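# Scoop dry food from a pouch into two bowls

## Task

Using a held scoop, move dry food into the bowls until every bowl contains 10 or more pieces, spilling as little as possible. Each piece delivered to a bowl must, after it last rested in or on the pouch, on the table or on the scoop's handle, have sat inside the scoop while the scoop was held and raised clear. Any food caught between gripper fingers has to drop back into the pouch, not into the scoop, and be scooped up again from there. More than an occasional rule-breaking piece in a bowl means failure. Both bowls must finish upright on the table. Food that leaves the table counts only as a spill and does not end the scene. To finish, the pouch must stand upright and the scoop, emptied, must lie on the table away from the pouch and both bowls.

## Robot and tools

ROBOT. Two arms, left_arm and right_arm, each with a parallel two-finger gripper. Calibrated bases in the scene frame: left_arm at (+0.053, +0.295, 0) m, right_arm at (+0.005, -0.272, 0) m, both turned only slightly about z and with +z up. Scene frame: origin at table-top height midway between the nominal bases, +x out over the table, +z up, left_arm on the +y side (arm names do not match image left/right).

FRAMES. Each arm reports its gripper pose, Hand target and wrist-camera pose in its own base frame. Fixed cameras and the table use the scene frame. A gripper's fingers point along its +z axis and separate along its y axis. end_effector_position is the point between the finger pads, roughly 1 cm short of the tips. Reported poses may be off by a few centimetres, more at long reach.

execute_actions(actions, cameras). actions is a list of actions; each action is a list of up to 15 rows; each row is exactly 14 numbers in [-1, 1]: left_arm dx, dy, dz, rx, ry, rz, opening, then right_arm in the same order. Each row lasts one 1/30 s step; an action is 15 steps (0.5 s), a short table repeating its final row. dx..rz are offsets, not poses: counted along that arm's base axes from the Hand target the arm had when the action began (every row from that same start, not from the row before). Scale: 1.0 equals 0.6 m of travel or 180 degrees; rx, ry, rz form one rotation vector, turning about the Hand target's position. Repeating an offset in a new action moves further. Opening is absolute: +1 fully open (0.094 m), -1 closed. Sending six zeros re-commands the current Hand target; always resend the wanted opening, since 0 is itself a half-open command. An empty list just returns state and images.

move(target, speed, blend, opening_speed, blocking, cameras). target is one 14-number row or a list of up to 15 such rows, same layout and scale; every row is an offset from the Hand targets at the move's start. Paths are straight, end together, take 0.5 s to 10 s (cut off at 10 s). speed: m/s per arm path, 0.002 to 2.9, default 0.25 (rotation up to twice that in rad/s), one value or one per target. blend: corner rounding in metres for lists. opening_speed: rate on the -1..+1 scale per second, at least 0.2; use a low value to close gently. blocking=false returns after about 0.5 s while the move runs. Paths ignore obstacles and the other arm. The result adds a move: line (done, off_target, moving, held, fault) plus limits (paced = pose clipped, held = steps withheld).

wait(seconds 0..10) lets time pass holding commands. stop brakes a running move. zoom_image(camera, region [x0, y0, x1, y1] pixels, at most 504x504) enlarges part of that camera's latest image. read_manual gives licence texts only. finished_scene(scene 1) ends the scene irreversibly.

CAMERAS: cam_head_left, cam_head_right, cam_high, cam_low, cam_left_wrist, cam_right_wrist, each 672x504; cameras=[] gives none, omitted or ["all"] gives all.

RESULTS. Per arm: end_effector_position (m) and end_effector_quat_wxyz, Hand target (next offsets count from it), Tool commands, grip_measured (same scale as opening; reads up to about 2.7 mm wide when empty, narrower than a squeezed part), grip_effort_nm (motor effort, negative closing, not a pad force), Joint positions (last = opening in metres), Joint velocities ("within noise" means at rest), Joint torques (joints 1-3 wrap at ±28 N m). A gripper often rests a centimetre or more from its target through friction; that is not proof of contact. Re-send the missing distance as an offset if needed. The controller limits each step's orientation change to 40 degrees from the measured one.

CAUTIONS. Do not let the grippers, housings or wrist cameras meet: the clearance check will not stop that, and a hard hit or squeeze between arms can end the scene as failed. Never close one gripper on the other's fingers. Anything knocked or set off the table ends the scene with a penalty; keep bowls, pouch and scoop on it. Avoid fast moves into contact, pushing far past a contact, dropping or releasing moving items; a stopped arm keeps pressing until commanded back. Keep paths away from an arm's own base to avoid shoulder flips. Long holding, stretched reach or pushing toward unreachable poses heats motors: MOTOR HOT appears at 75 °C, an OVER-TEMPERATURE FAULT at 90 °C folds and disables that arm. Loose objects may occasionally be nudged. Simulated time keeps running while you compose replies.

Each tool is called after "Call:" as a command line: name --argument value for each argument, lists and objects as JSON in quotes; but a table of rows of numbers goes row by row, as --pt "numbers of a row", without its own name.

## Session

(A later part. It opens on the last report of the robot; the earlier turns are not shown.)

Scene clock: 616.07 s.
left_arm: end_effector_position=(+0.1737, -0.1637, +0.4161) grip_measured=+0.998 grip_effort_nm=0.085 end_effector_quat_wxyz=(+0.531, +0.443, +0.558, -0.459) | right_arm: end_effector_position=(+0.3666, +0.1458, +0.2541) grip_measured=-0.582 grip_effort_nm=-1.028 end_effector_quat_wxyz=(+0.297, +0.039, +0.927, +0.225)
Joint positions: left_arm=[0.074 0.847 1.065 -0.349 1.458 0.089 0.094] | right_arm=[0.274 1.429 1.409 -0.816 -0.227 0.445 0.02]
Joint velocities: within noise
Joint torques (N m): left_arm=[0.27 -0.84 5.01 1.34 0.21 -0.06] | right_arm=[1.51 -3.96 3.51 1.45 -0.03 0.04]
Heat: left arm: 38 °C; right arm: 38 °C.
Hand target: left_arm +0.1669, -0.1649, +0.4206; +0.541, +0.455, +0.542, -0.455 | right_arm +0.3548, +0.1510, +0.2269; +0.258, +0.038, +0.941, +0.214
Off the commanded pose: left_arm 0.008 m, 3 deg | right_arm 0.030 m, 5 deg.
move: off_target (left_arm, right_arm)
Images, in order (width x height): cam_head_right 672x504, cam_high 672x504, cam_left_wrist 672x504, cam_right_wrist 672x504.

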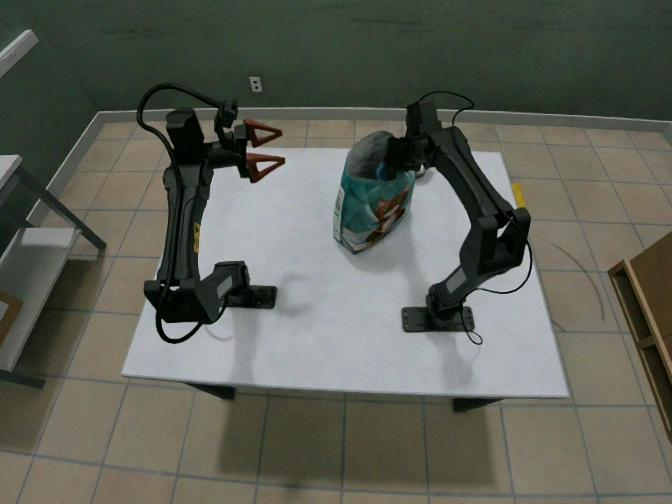

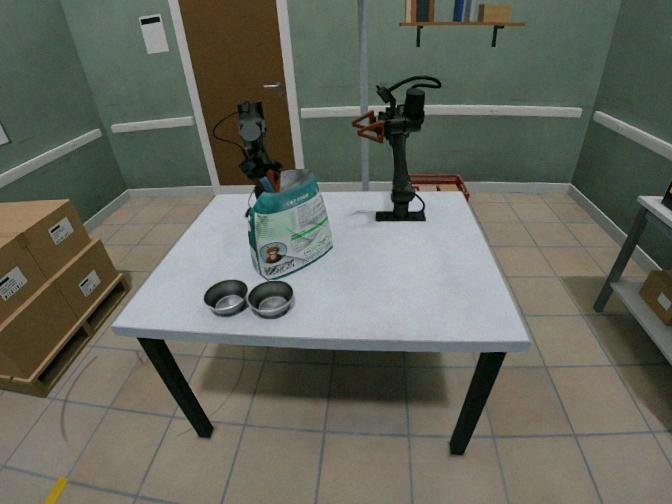

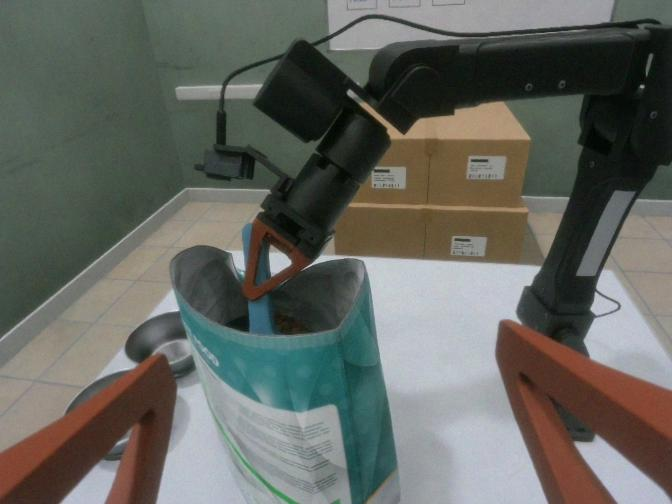

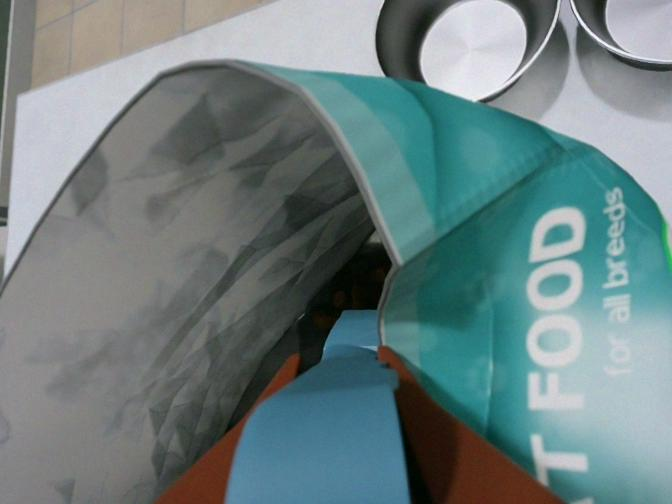

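Call:
move --pt "0 0 0 0 0 0 1 0.042 -0.052 0.105 0 0 0.07 -0.976588" --pt "0 0 0 0 0 0 1 0.087 -0.104 0.088 0 0 0.139 -0.976588" --speed 0.12 --cameras '["cam_left_wrist","cam_right_wrist","cam_high","cam_head_right"]'

Call:
zoom_image --camera "cam_right_wrist" --region '[180, 150, 520, 450]'

Scene clock: 632.80 s.
left_arm: end_effector_position=(+0.1737, -0.1637, +0.4161) grip_measured=+0.998 grip_effort_nm=0.085 end_effector_quat_wxyz=(+0.531, +0.443, +0.558, -0.459) | right_arm: end_effector_position=(+0.4029, +0.1004, +0.2912) grip_measured=-0.582 grip_effort_nm=-1.028 end_effector_quat_wxyz=(+0.223, -0.177, +0.919, +0.274)
Joint positions: left_arm=[0.074 0.847 1.065 -0.349 1.458 0.089 0.094] | right_arm=[-0.013 1.874 2.127 -1.438 -0.627 -0.267 0.02]
Joint velocities: within noise
Joint torques (N m): left_arm=[0.09 -0.68 4.89 1.33 0.19 -0.07] | right_arm=[-1.39 -5.33 7.58 0.73 -0.11 -0.17]
Heat: left arm: 38 °C; right arm: 38 °C.
Hand target: left_arm +0.1669, -0.1649, +0.4206; +0.541, +0.455, +0.542, -0.455 | right_arm +0.4070, +0.0886, +0.2797; +0.205, -0.167, +0.927, +0.265
Off the commanded pose: left_arm 0.008 m, 3 deg | right_arm 0.017 m, 3 deg.
move: off_target (left_arm, right_arm)
Images, in order (width x height): cam_head_right 672x504, cam_high 672x504, cam_left_wrist 672x504, cam_right_wrist 672x504.

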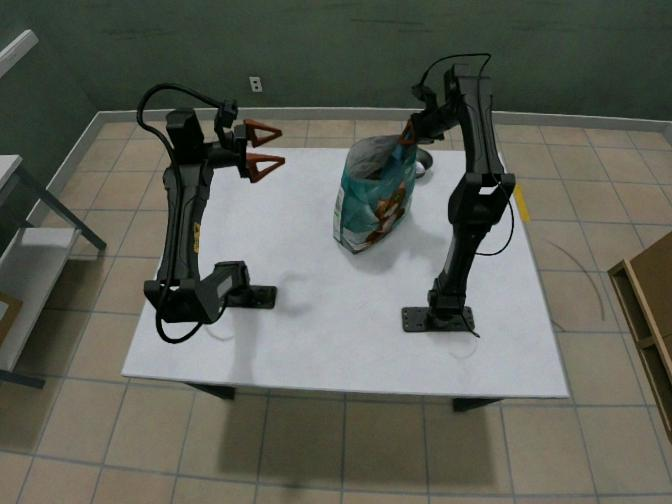

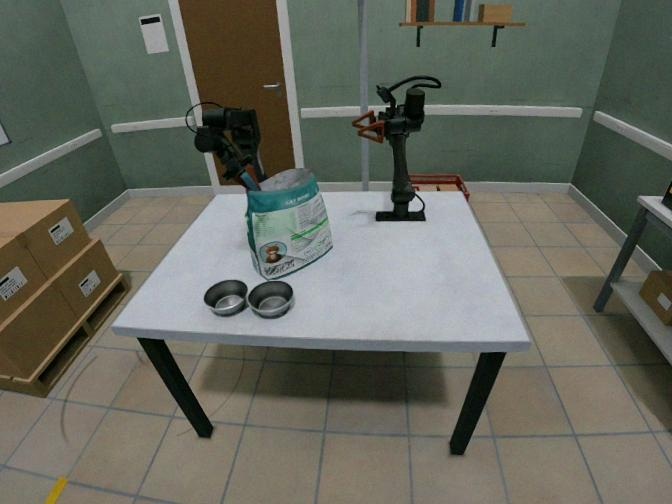

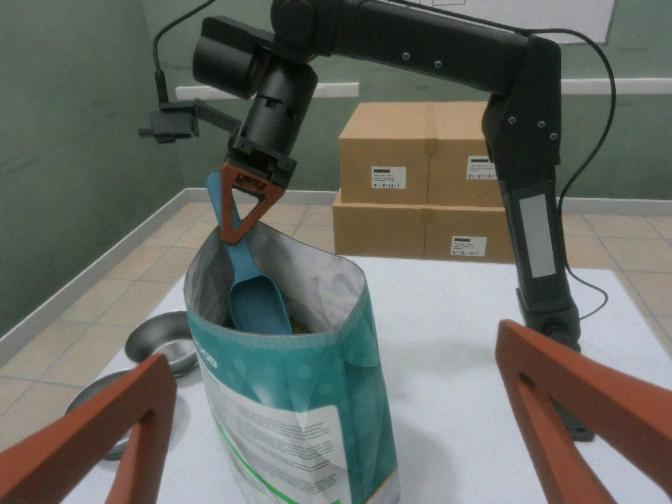

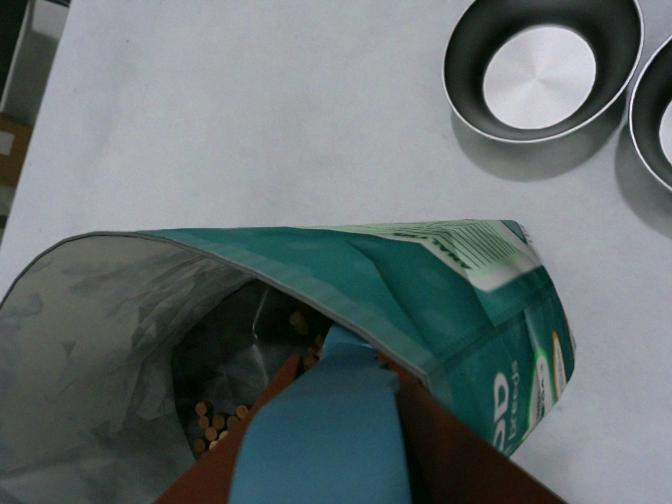

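Scaled by 1.482.

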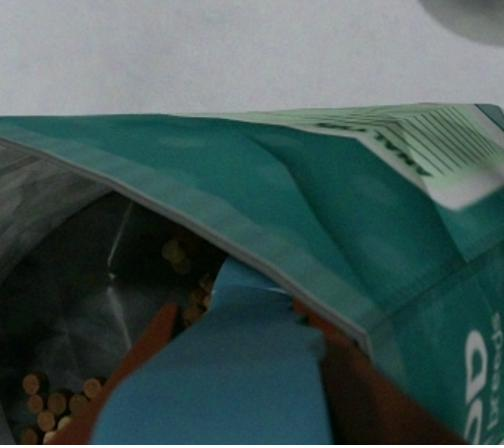

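Call:
move --target '[0, 0, 0, 0, 0, 0, 1, 0.0, 0.0, -0.075, 0,0,0, -0.976588]' --speed 0.08 --cameras '["cam_left_wrist","cam_right_wrist"]'

Call:
zoom_image --camera "cam_right_wrist" --region '[180, 150, 520, 450]'

Scene clock: 642.43 s.
left_arm: end_effector_position=(+0.1737, -0.1637, +0.4161) grip_measured=+0.998 grip_effort_nm=0.081 end_effector_quat_wxyz=(+0.531, +0.443, +0.558, -0.459) | right_arm: end_effector_position=(+0.3965, +0.1083, +0.2466) grip_measured=-0.582 grip_effort_nm=-1.038 end_effector_quat_wxyz=(+0.187, -0.168, +0.916, +0.311)
Joint positions: left_arm=[0.074 0.847 1.065 -0.349 1.458 0.089 0.094] | right_arm=[-0.016 1.847 1.897 -1.321 -0.691 -0.271 0.02]
Joint velocities: within noise
Joint torques (N m): left_arm=[0.13 -0.68 4.93 1.32 0.2 -0.12] | right_arm=[-1.05 -8.79 3.64 1.55 0.46 -0.22]
Heat: left arm: 38 °C; right arm: 38 °C.
Hand target: left_arm +0.1669, -0.1649, +0.4206; +0.541, +0.455, +0.542, -0.455 | right_arm +0.4069, +0.0886, +0.2347; +0.205, -0.167, +0.927, +0.265
Off the commanded pose: left_arm 0.008 m, 3 deg | right_arm 0.025 m, 6 deg.
move: off_target (left_arm, right_arm)
Images, in order (width x height): cam_left_wrist 672x504, cam_right_wrist 672x504.

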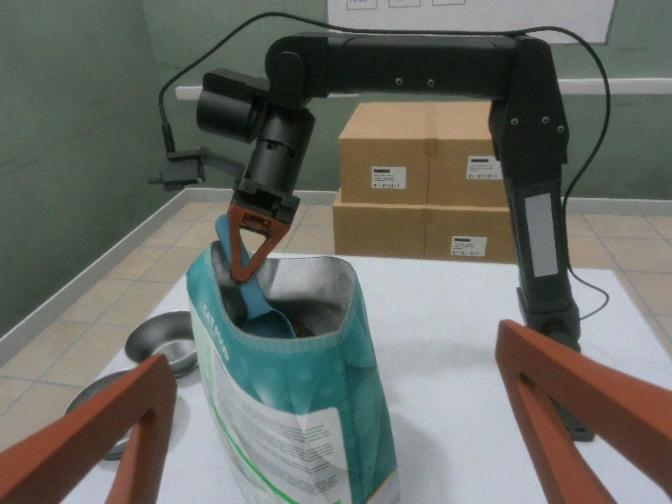

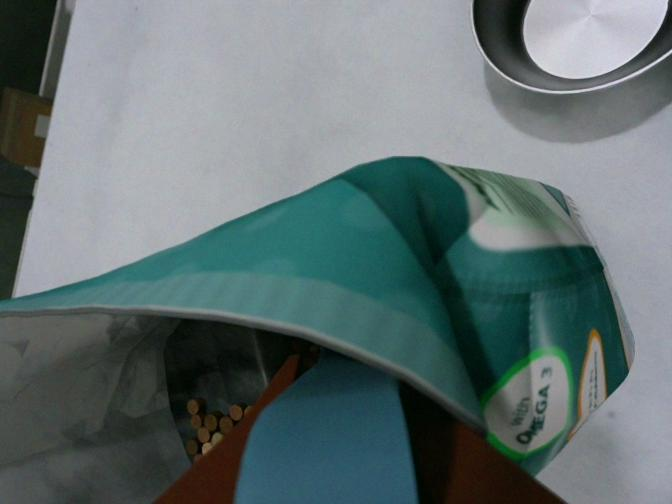

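Scaled by 1.482.

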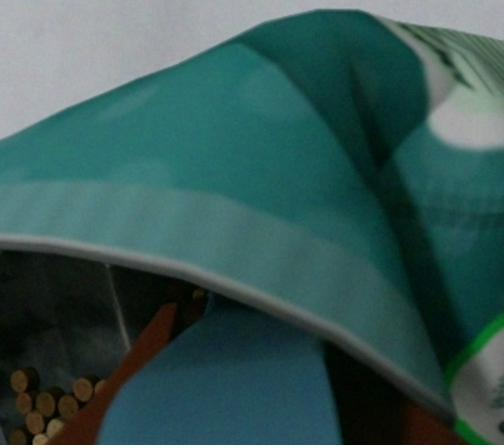

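Call:
move --pt "0 0 0 0 0 0 1 -0.03 0.06 -0.03 0.074 0.0385 0 -0.976588" --pt "0 0 0 0 0 0 1 -0.035 0.075 -0.01 0.148 0.077 0 -0.976588" --speed 0.1 --cameras '["cam_left_wrist","cam_right_wrist","cam_high","cam_head_right"]'

Call:
zoom_image --camera "cam_left_wrist" --region '[150, 150, 420, 400]'

Scene clock: 653.37 s.
left_arm: end_effector_position=(+0.1737, -0.1637, +0.4161) grip_measured=+0.998 grip_effort_nm=0.081 end_effector_quat_wxyz=(+0.531, +0.443, +0.558, -0.459) | right_arm: end_effector_position=(+0.3976, +0.1189, +0.2379) grip_measured=-0.582 grip_effort_nm=-1.028 end_effector_quat_wxyz=(+0.185, -0.113, +0.873, +0.437)
Joint positions: left_arm=[0.074 0.847 1.065 -0.349 1.458 0.089 0.094] | right_arm=[-0.071 1.831 1.708 -1.155 -0.959 -0.177 0.02]
Joint velocities: within noise
Joint torques (N m): left_arm=[0.17 -0.64 4.98 1.3 0.21 -0.09] | right_arm=[0.8 -5.23 5.12 0.27 -1.35 0.44]
Heat: left arm: 38 °C; right arm: 38 °C.
Hand target: left_arm +0.1669, -0.1649, +0.4206; +0.541, +0.455, +0.542, -0.455 | right_arm +0.3860, +0.1336, +0.2287; +0.126, -0.082, +0.859, +0.489
Off the commanded pose: left_arm 0.008 m, 3 deg | right_arm 0.021 m, 10 deg.
move: off_target (left_arm, right_arm)
Images, in order (width x height): cam_head_right 672x504, cam_high 672x504, cam_left_wrist 672x504, cam_right_wrist 672x504.

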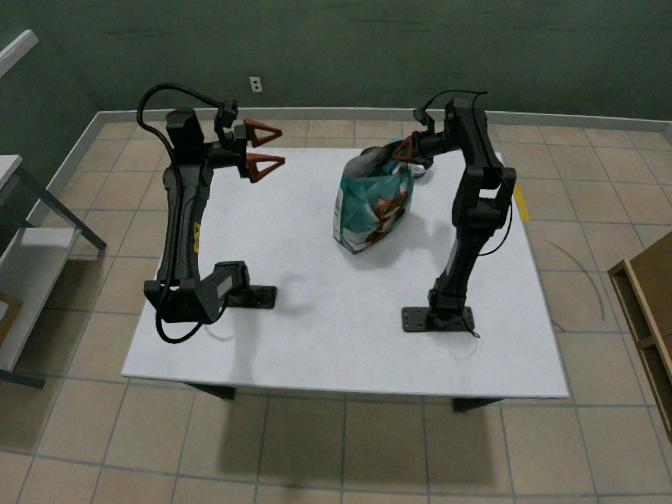

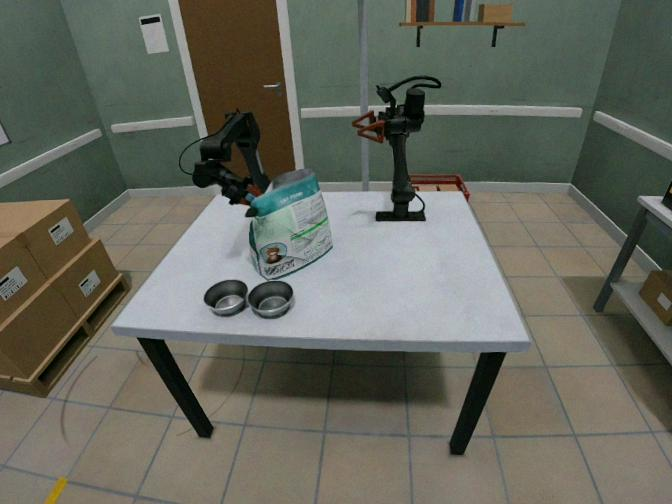

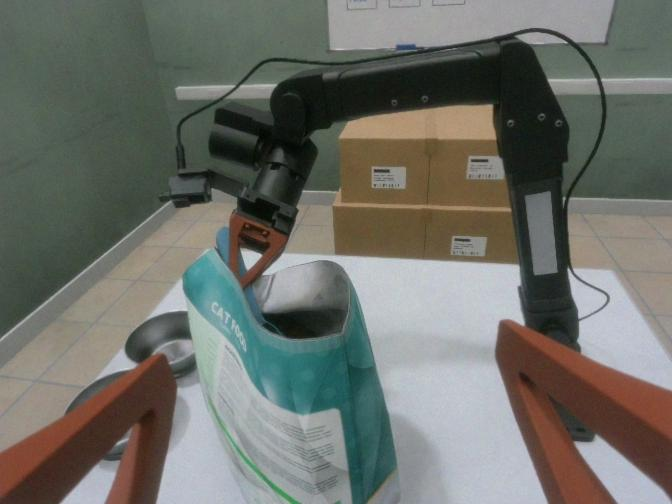

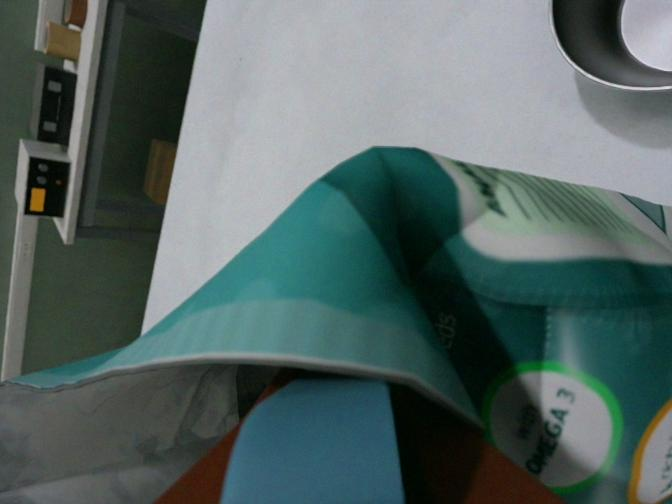

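Scaled by 1.867.

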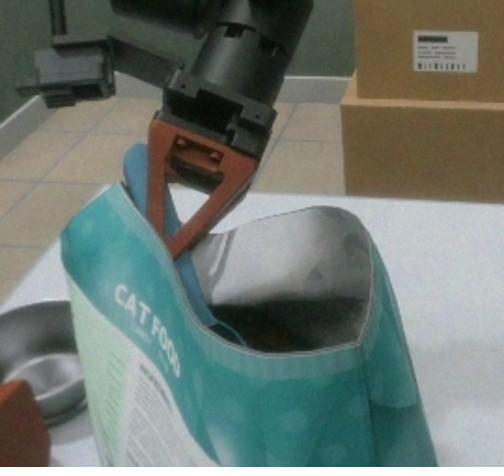

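Call:
move --pt "0 0 0 0 0 0 1 0.0 0.0 0.05 0.03 0.016 0 -0.976588" --pt "0 0 0 0 0 0 1 0.0 0.0 0.13 0.06 0.03 0 -0.976588" --speed 0.1 --cameras '["cam_left_wrist","cam_right_wrist","cam_high","cam_head_right"]'

Call:
zoom_image --camera "cam_left_wrist" --region '[150, 150, 420, 400]'

Scene clock: 664.10 s.
left_arm: end_effector_position=(+0.1737, -0.1637, +0.4161) grip_measured=+0.998 grip_effort_nm=0.085 end_effector_quat_wxyz=(+0.531, +0.443, +0.558, -0.459) | right_arm: end_effector_position=(+0.3828, +0.1357, +0.3027) grip_measured=-0.582 grip_effort_nm=-1.028 end_effector_quat_wxyz=(+0.100, -0.050, +0.824, +0.556)
Joint positions: left_arm=[0.074 0.847 1.065 -0.349 1.458 0.089 0.094] | right_arm=[-0.083 1.948 2.001 -1.538 -1.199 -0.146 0.02]
Joint velocities: within noise
Joint torques (N m): left_arm=[0.09 -0.7 4.93 1.33 0.17 -0.05] | right_arm=[-0.54 -6.67 8.44 0.11 -0.89 -0.17]
Heat: left arm: 38 °C; right arm: 38 °C.
Hand target: left_arm +0.1669, -0.1649, +0.4206; +0.541, +0.455, +0.542, -0.455 | right_arm +0.3860, +0.1336, +0.3066; +0.092, -0.047, +0.815, +0.571
Off the commanded pose: left_arm 0.008 m, 3 deg | right_arm 0.005 m, 2 deg.
joint sent to its limit (right arm) — joint 4 (wrist pitch), lower limit. The joint targets are off in position, not in orientation.
move: off_target (left_arm)
Images, in order (width x height): cam_head_right 672x504, cam_high 672x504, cam_left_wrist 672x504, cam_right_wrist 672x504.

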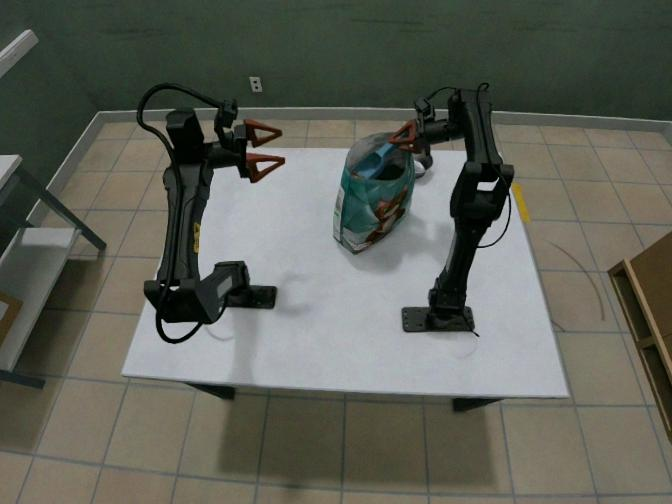

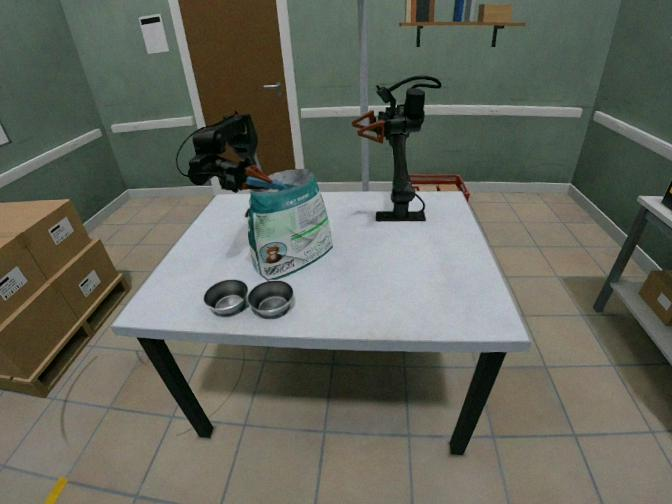

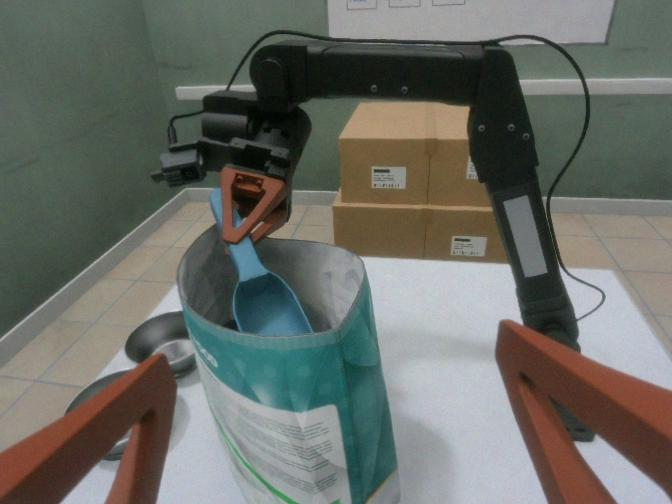

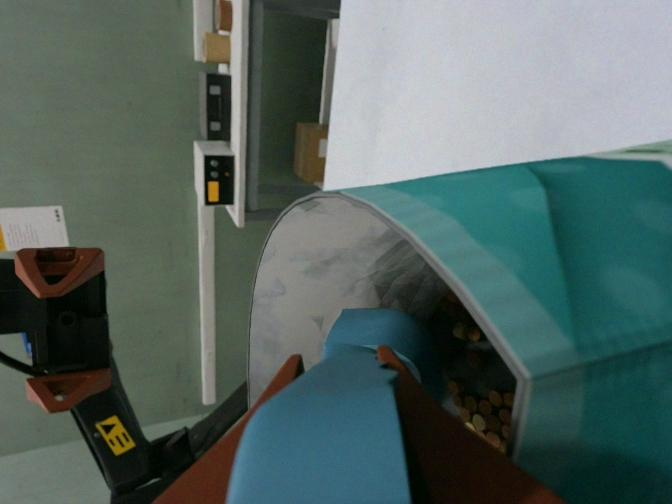

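Scaled by 1.867.

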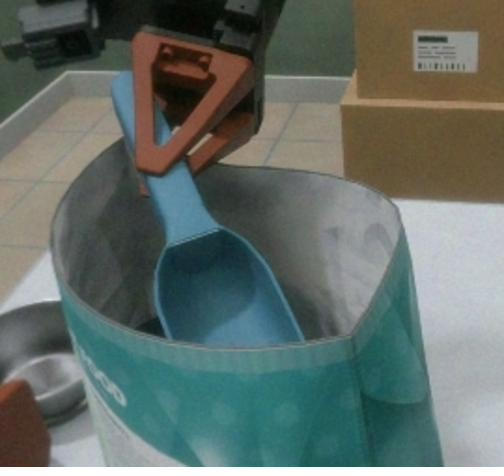

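Call:
move --target '[0, 0, 0, 0, 0, 0, 1, -0.03, -0.12, 0.16, 0.0,0.0,0, -0.976588]' --speed 0.2 --cameras '["cam_left_wrist","cam_right_wrist","cam_head_left","cam_head_right"]'

Call:
zoom_image --camera "cam_head_right" --region '[320, 120, 440, 260]'

Call:
zoom_image --camera "cam_left_wrist" --region '[150, 190, 420, 400]'

Scene clock: 673.57 s.
left_arm: end_effector_position=(+0.1737, -0.1637, +0.4161) grip_measured=+0.998 grip_effort_nm=0.081 end_effector_quat_wxyz=(+0.531, +0.443, +0.558, -0.459) | right_arm: end_effector_position=(+0.3770, +0.0576, +0.3851) grip_measured=-0.582 grip_effort_nm=-1.038 end_effector_quat_wxyz=(+0.211, +0.041, +0.800, +0.560)
Joint positions: left_arm=[0.074 0.847 1.065 -0.349 1.458 0.089 0.094] | right_arm=[-0.314 1.819 2.11 -1.543 -1.267 0.025 0.02]
Joint velocities: within noise
Joint torques (N m): left_arm=[0.1 -0.64 5.01 1.32 0.2 -0.08] | right_arm=[-0.05 -8.65 7.19 0.57 -1 0.05]
Heat: left arm: 38 °C; right arm: 39 °C.
Hand target: left_arm +0.1669, -0.1649, +0.4206; +0.541, +0.455, +0.542, -0.455 | right_arm +0.3680, +0.0616, +0.4027; +0.092, -0.047, +0.814, +0.571
Off the commanded pose: left_arm 0.008 m, 3 deg | right_arm 0.020 m, 17 deg.
joint sent to its limit (right arm) — joint 4 (wrist pitch), lower limit. The joint targets are off in position and orientation.
move: off_target (left_arm, right_arm)
Images, in order (width x height): cam_head_left 672x504, cam_head_right 672x504, cam_left_wrist 672x504, cam_right_wrist 672x504.

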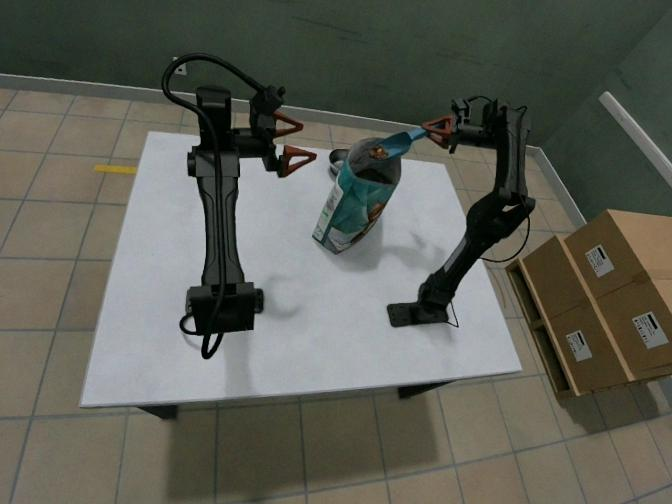

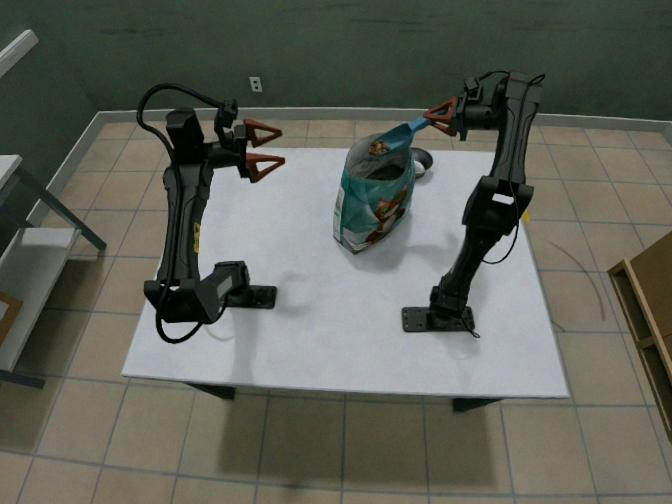

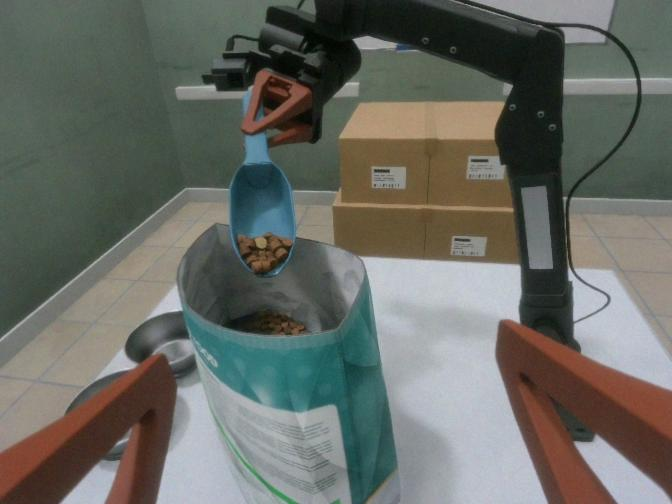

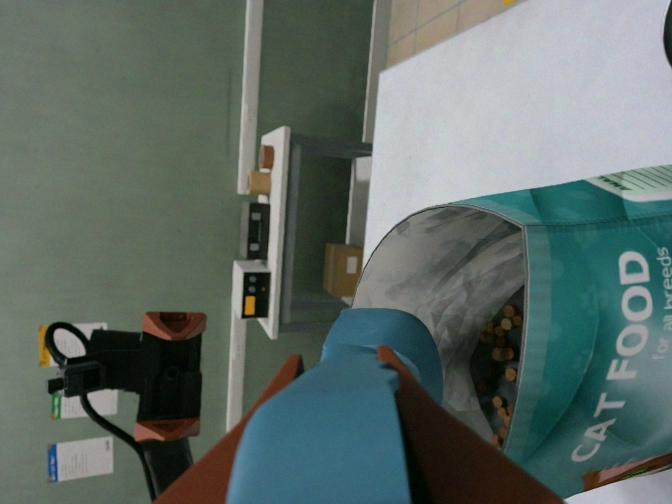

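Scaled by 3.600.

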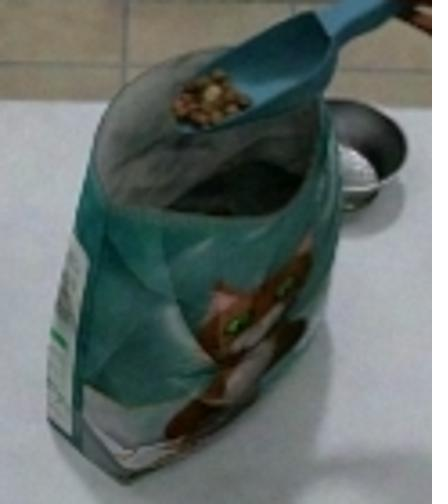

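Scaled by 1.867.

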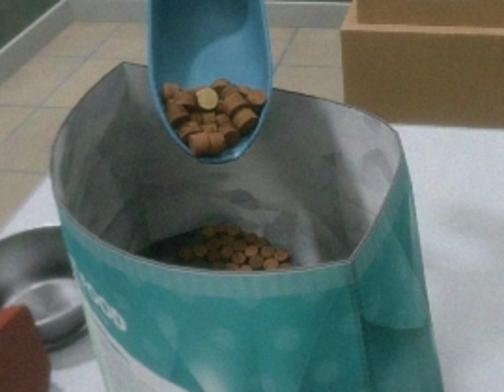

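Call:
move --pt "0 0 0 0 0 0 1 -0.003 -0.075 -0.033 0.085 0.005 -0.275 -0.976588" --pt "0 0 0 0 0 0 1 0.146 -0.0985 -0.033 0.0876 -0.018 -0.4407 -0.976588" --speed 0.15 --blend 0.02 --cameras '["cam_left_wrist","cam_high","cam_head_left","cam_head_right"]'

Call:
zoom_image --camera "cam_head_right" --region '[340, 90, 500, 220]'

Call:
zoom_image --camera "cam_left_wrist" --region '[0, 60, 420, 440]'

Scene clock: 708.43 s.
left_arm: end_effector_position=(+0.1737, -0.1637, +0.4161) grip_measured=+0.998 grip_effort_nm=0.081 end_effector_quat_wxyz=(+0.531, +0.443, +0.558, -0.459) | right_arm: end_effector_position=(+0.4482, +0.0033, +0.3554) grip_measured=-0.582 grip_effort_nm=-1.033 end_effector_quat_wxyz=(+0.433, +0.496, +0.595, +0.462)
Joint positions: left_arm=[0.074 0.847 1.065 -0.349 1.458 0.089 0.094] | right_arm=[-0.07 1.327 1.207 -0.084 -0.189 1.474 0.02]
Joint velocities: within noise
Joint torques (N m): left_arm=[0.2 -0.65 5.04 1.32 0.2 -0.07] | right_arm=[0.43 -3.73 10.89 2.98 0.15 0.05]
Heat: left arm: 38 °C; right arm: 40 °C.
Hand target: left_arm +0.1669, -0.1649, +0.4206; +0.541, +0.455, +0.542, -0.455 | right_arm +0.4556, +0.0025, +0.3829; +0.461, +0.479, +0.575, +0.477
Off the commanded pose: left_arm 0.008 m, 3 deg | right_arm 0.028 m, 5 deg.
move: off_target (left_arm, right_arm)
Images, in order (width x height): cam_head_left 672x504, cam_head_right 672x504, cam_high 672x504, cam_left_wrist 672x504.

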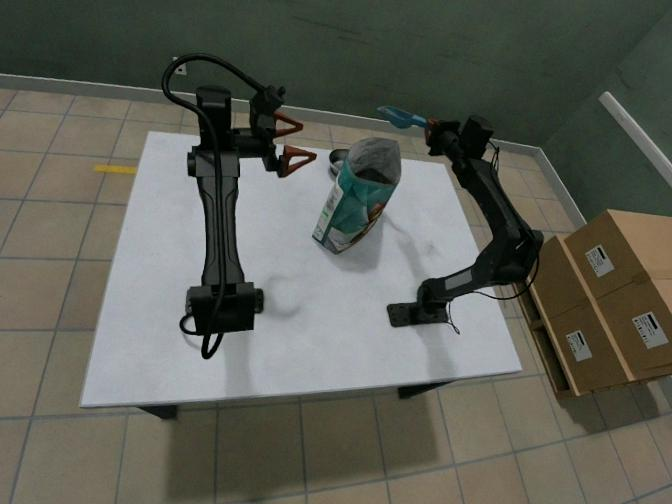

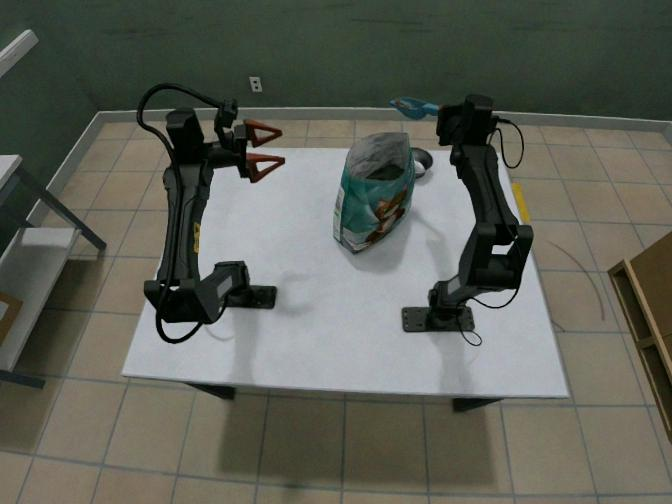

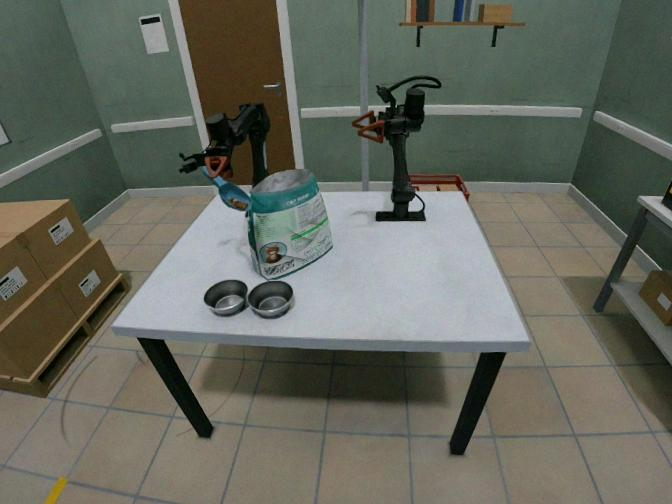

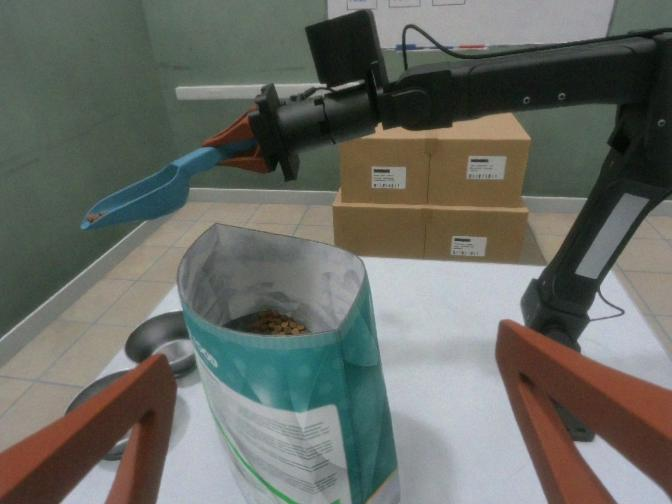

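Scaled by 3.150.

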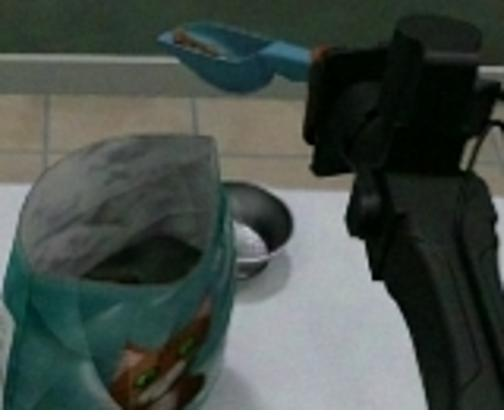

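Scaled by 1.200.

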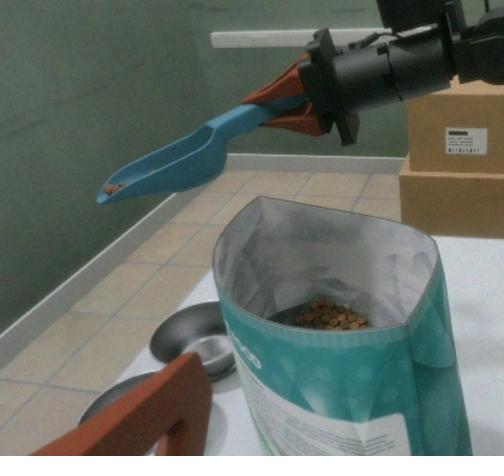

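Call:
move --target '[0, 0, 0, 0, 0, 0, 1, 0, 0, 0, 0.0475,-0.062,0, -0.976588]' --speed 0.15 --cameras '["cam_left_wrist","cam_high","cam_head_left","cam_head_right"]'

Call:
zoom_image --camera "cam_head_left" --region '[300, 90, 440, 200]'

Call:
zoom_image --camera "cam_head_right" --region '[370, 80, 470, 160]'

Scene clock: 714.77 s.
left_arm: end_effector_position=(+0.1737, -0.1637, +0.4161) grip_measured=+0.998 grip_effort_nm=0.081 end_effector_quat_wxyz=(+0.531, +0.443, +0.558, -0.459) | right_arm: end_effector_position=(+0.4546, +0.0028, +0.3781) grip_measured=-0.582 grip_effort_nm=-1.033 end_effector_quat_wxyz=(+0.466, +0.471, +0.502, +0.556)
Joint positions: left_arm=[0.074 0.847 1.065 -0.349 1.458 0.089 0.094] | right_arm=[-0.07 1.327 1.049 0.33 -0.189 1.637 0.02]
Joint velocities: within noise
Joint torques (N m): left_arm=[0.13 -0.65 4.94 1.3 0.17 -0.06] | right_arm=[0.27 -4.16 6.31 3.01 0.12 0.04]
Heat: left arm: 38 °C; right arm: 39 °C.
Hand target: left_arm +0.1669, -0.1649, +0.4206; +0.541, +0.455, +0.542, -0.455 | right_arm +0.4556, +0.0025, +0.3829; +0.477, +0.463, +0.490, +0.563
Off the commanded pose: left_arm 0.008 m, 3 deg | right_arm 0.005 m, 2 deg.
move: off_target (left_arm)
Images, in order (width x height): cam_head_left 672x504, cam_head_right 672x504, cam_high 672x504, cam_left_wrist 672x504.

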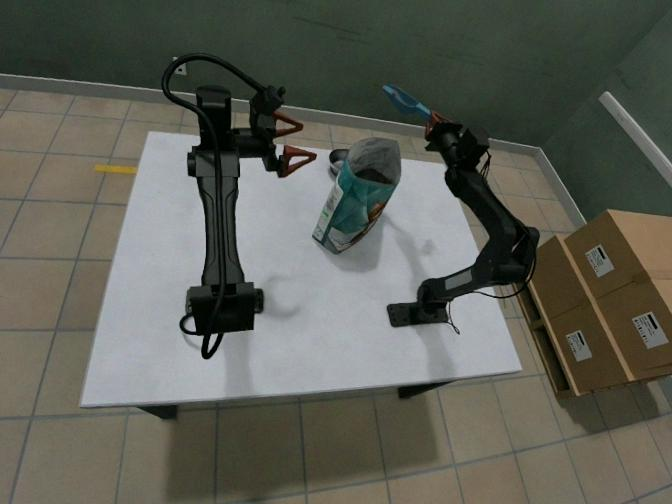

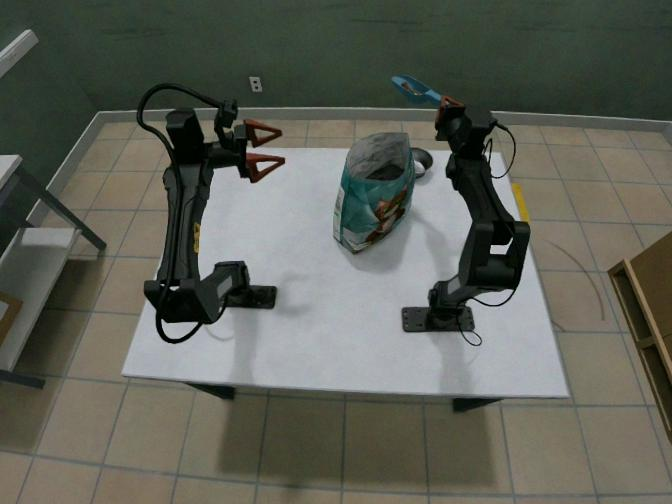

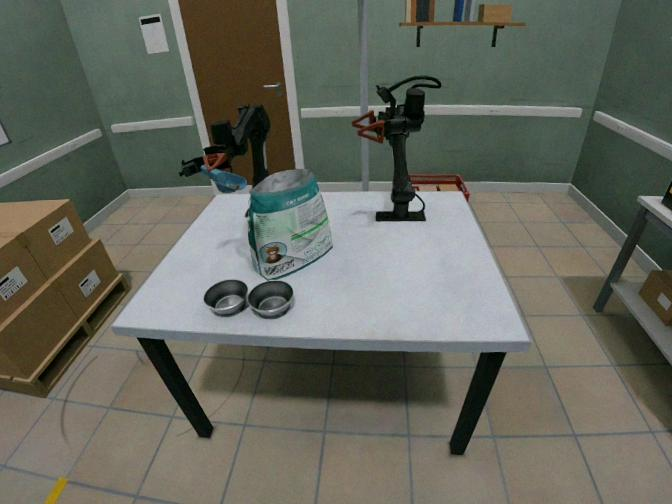

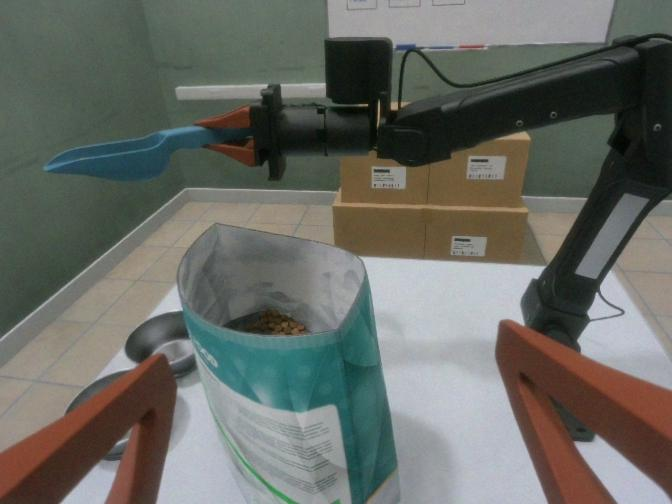

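Scaled by 3.600.

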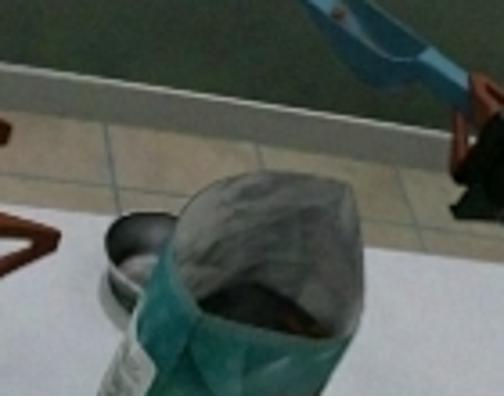

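Scaled by 5.040.

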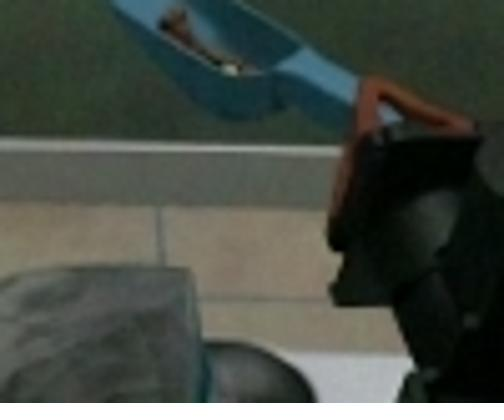

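Call:
move --pt "0 0 0 0 0 0 1 0.1215 -0.064 -0.038 0 0 0.1806 -0.976588" --pt "0 0 0 0 0 0 1 0.1215 -0.064 -0.345 0 0 0.1806 -0.976588" --speed 0.18 --blend 0.03

Call:
zoom_image --camera "cam_high" --region '[150, 180, 350, 340]'

Scene clock: 745.77 s.
left_arm: end_effector_position=(+0.1737, -0.1637, +0.4161) grip_measured=+0.998 grip_effort_nm=0.076 end_effector_quat_wxyz=(+0.531, +0.443, +0.558, -0.459) | right_arm: end_effector_position=(+0.5300, -0.0360, +0.1833) grip_measured=-0.582 grip_effort_nm=-1.033 end_effector_quat_wxyz=(+0.300, +0.317, +0.600, +0.671)
Joint positions: left_arm=[0.074 0.847 1.065 -0.349 1.458 0.089 0.094] | right_arm=[-0.36 2.169 1.142 1.18 -1.019 1.767 0.02]
Joint velocities: within noise
Joint torques (N m): left_arm=[0.17 -0.68 5.01 1.33 0.21 -0.08] | right_arm=[-0.42 -8.02 5.3 2.38 -0.07 -0.01]
Heat: left arm: 38 °C; right arm: 41 °C.
Hand target: left_arm +0.1669, -0.1649, +0.4206; +0.541, +0.455, +0.542, -0.455 | right_arm +0.5285, -0.0359, +0.1759; +0.301, +0.308, +0.600, +0.674
Off the commanded pose: left_arm 0.008 m, 3 deg | right_arm 0.008 m, 1 deg.
move: off_target (left_arm)

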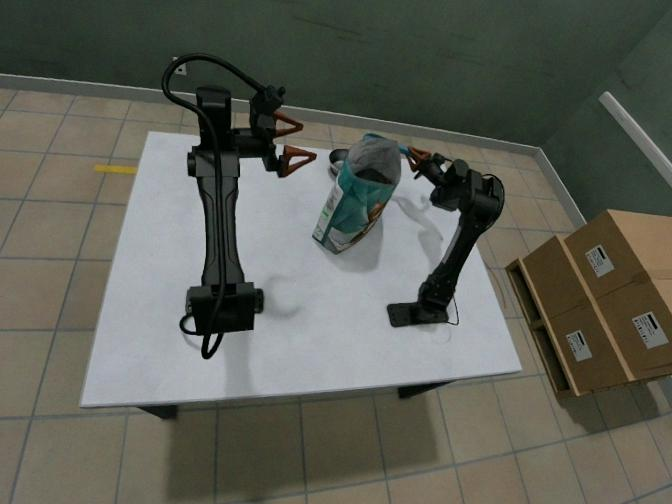

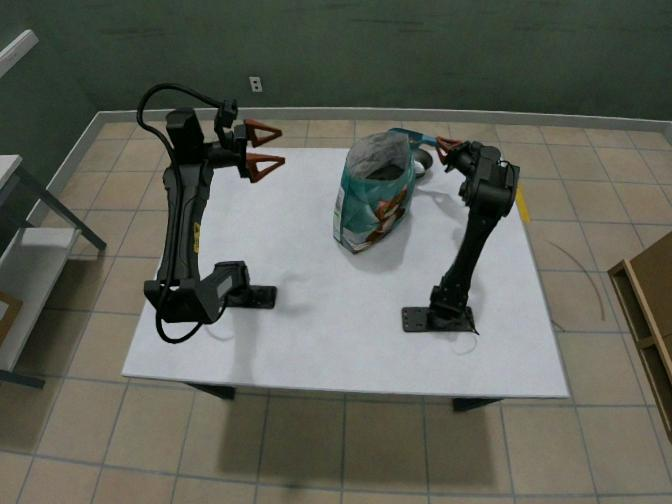

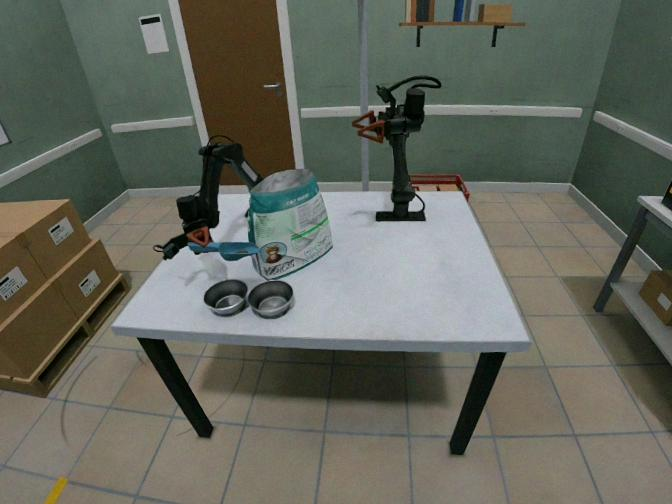

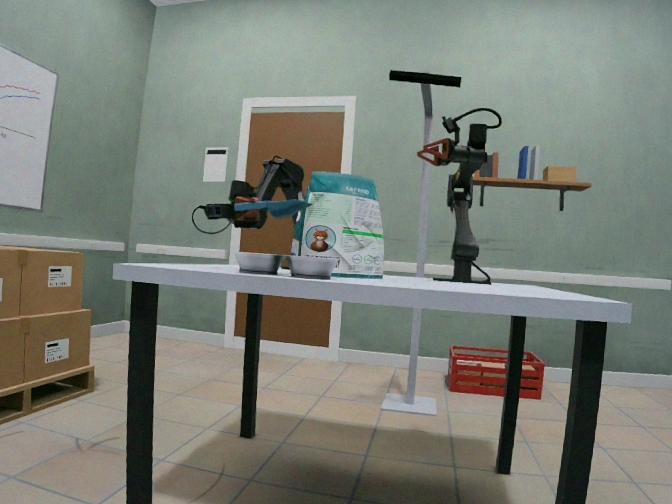

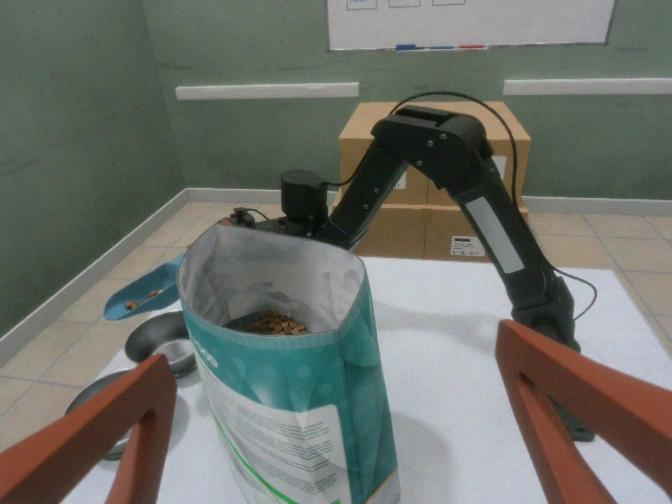

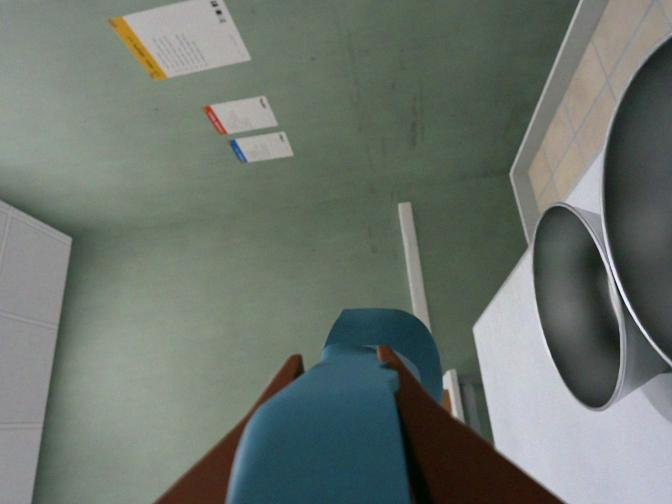

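Scaled by 2.520.

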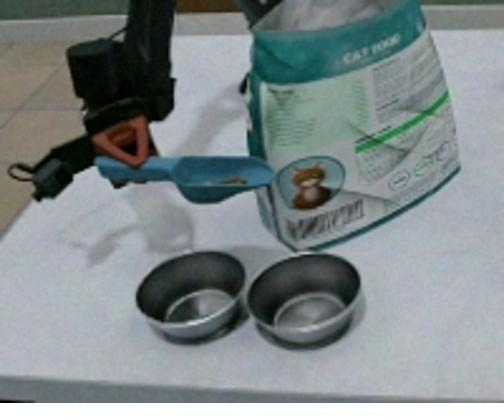

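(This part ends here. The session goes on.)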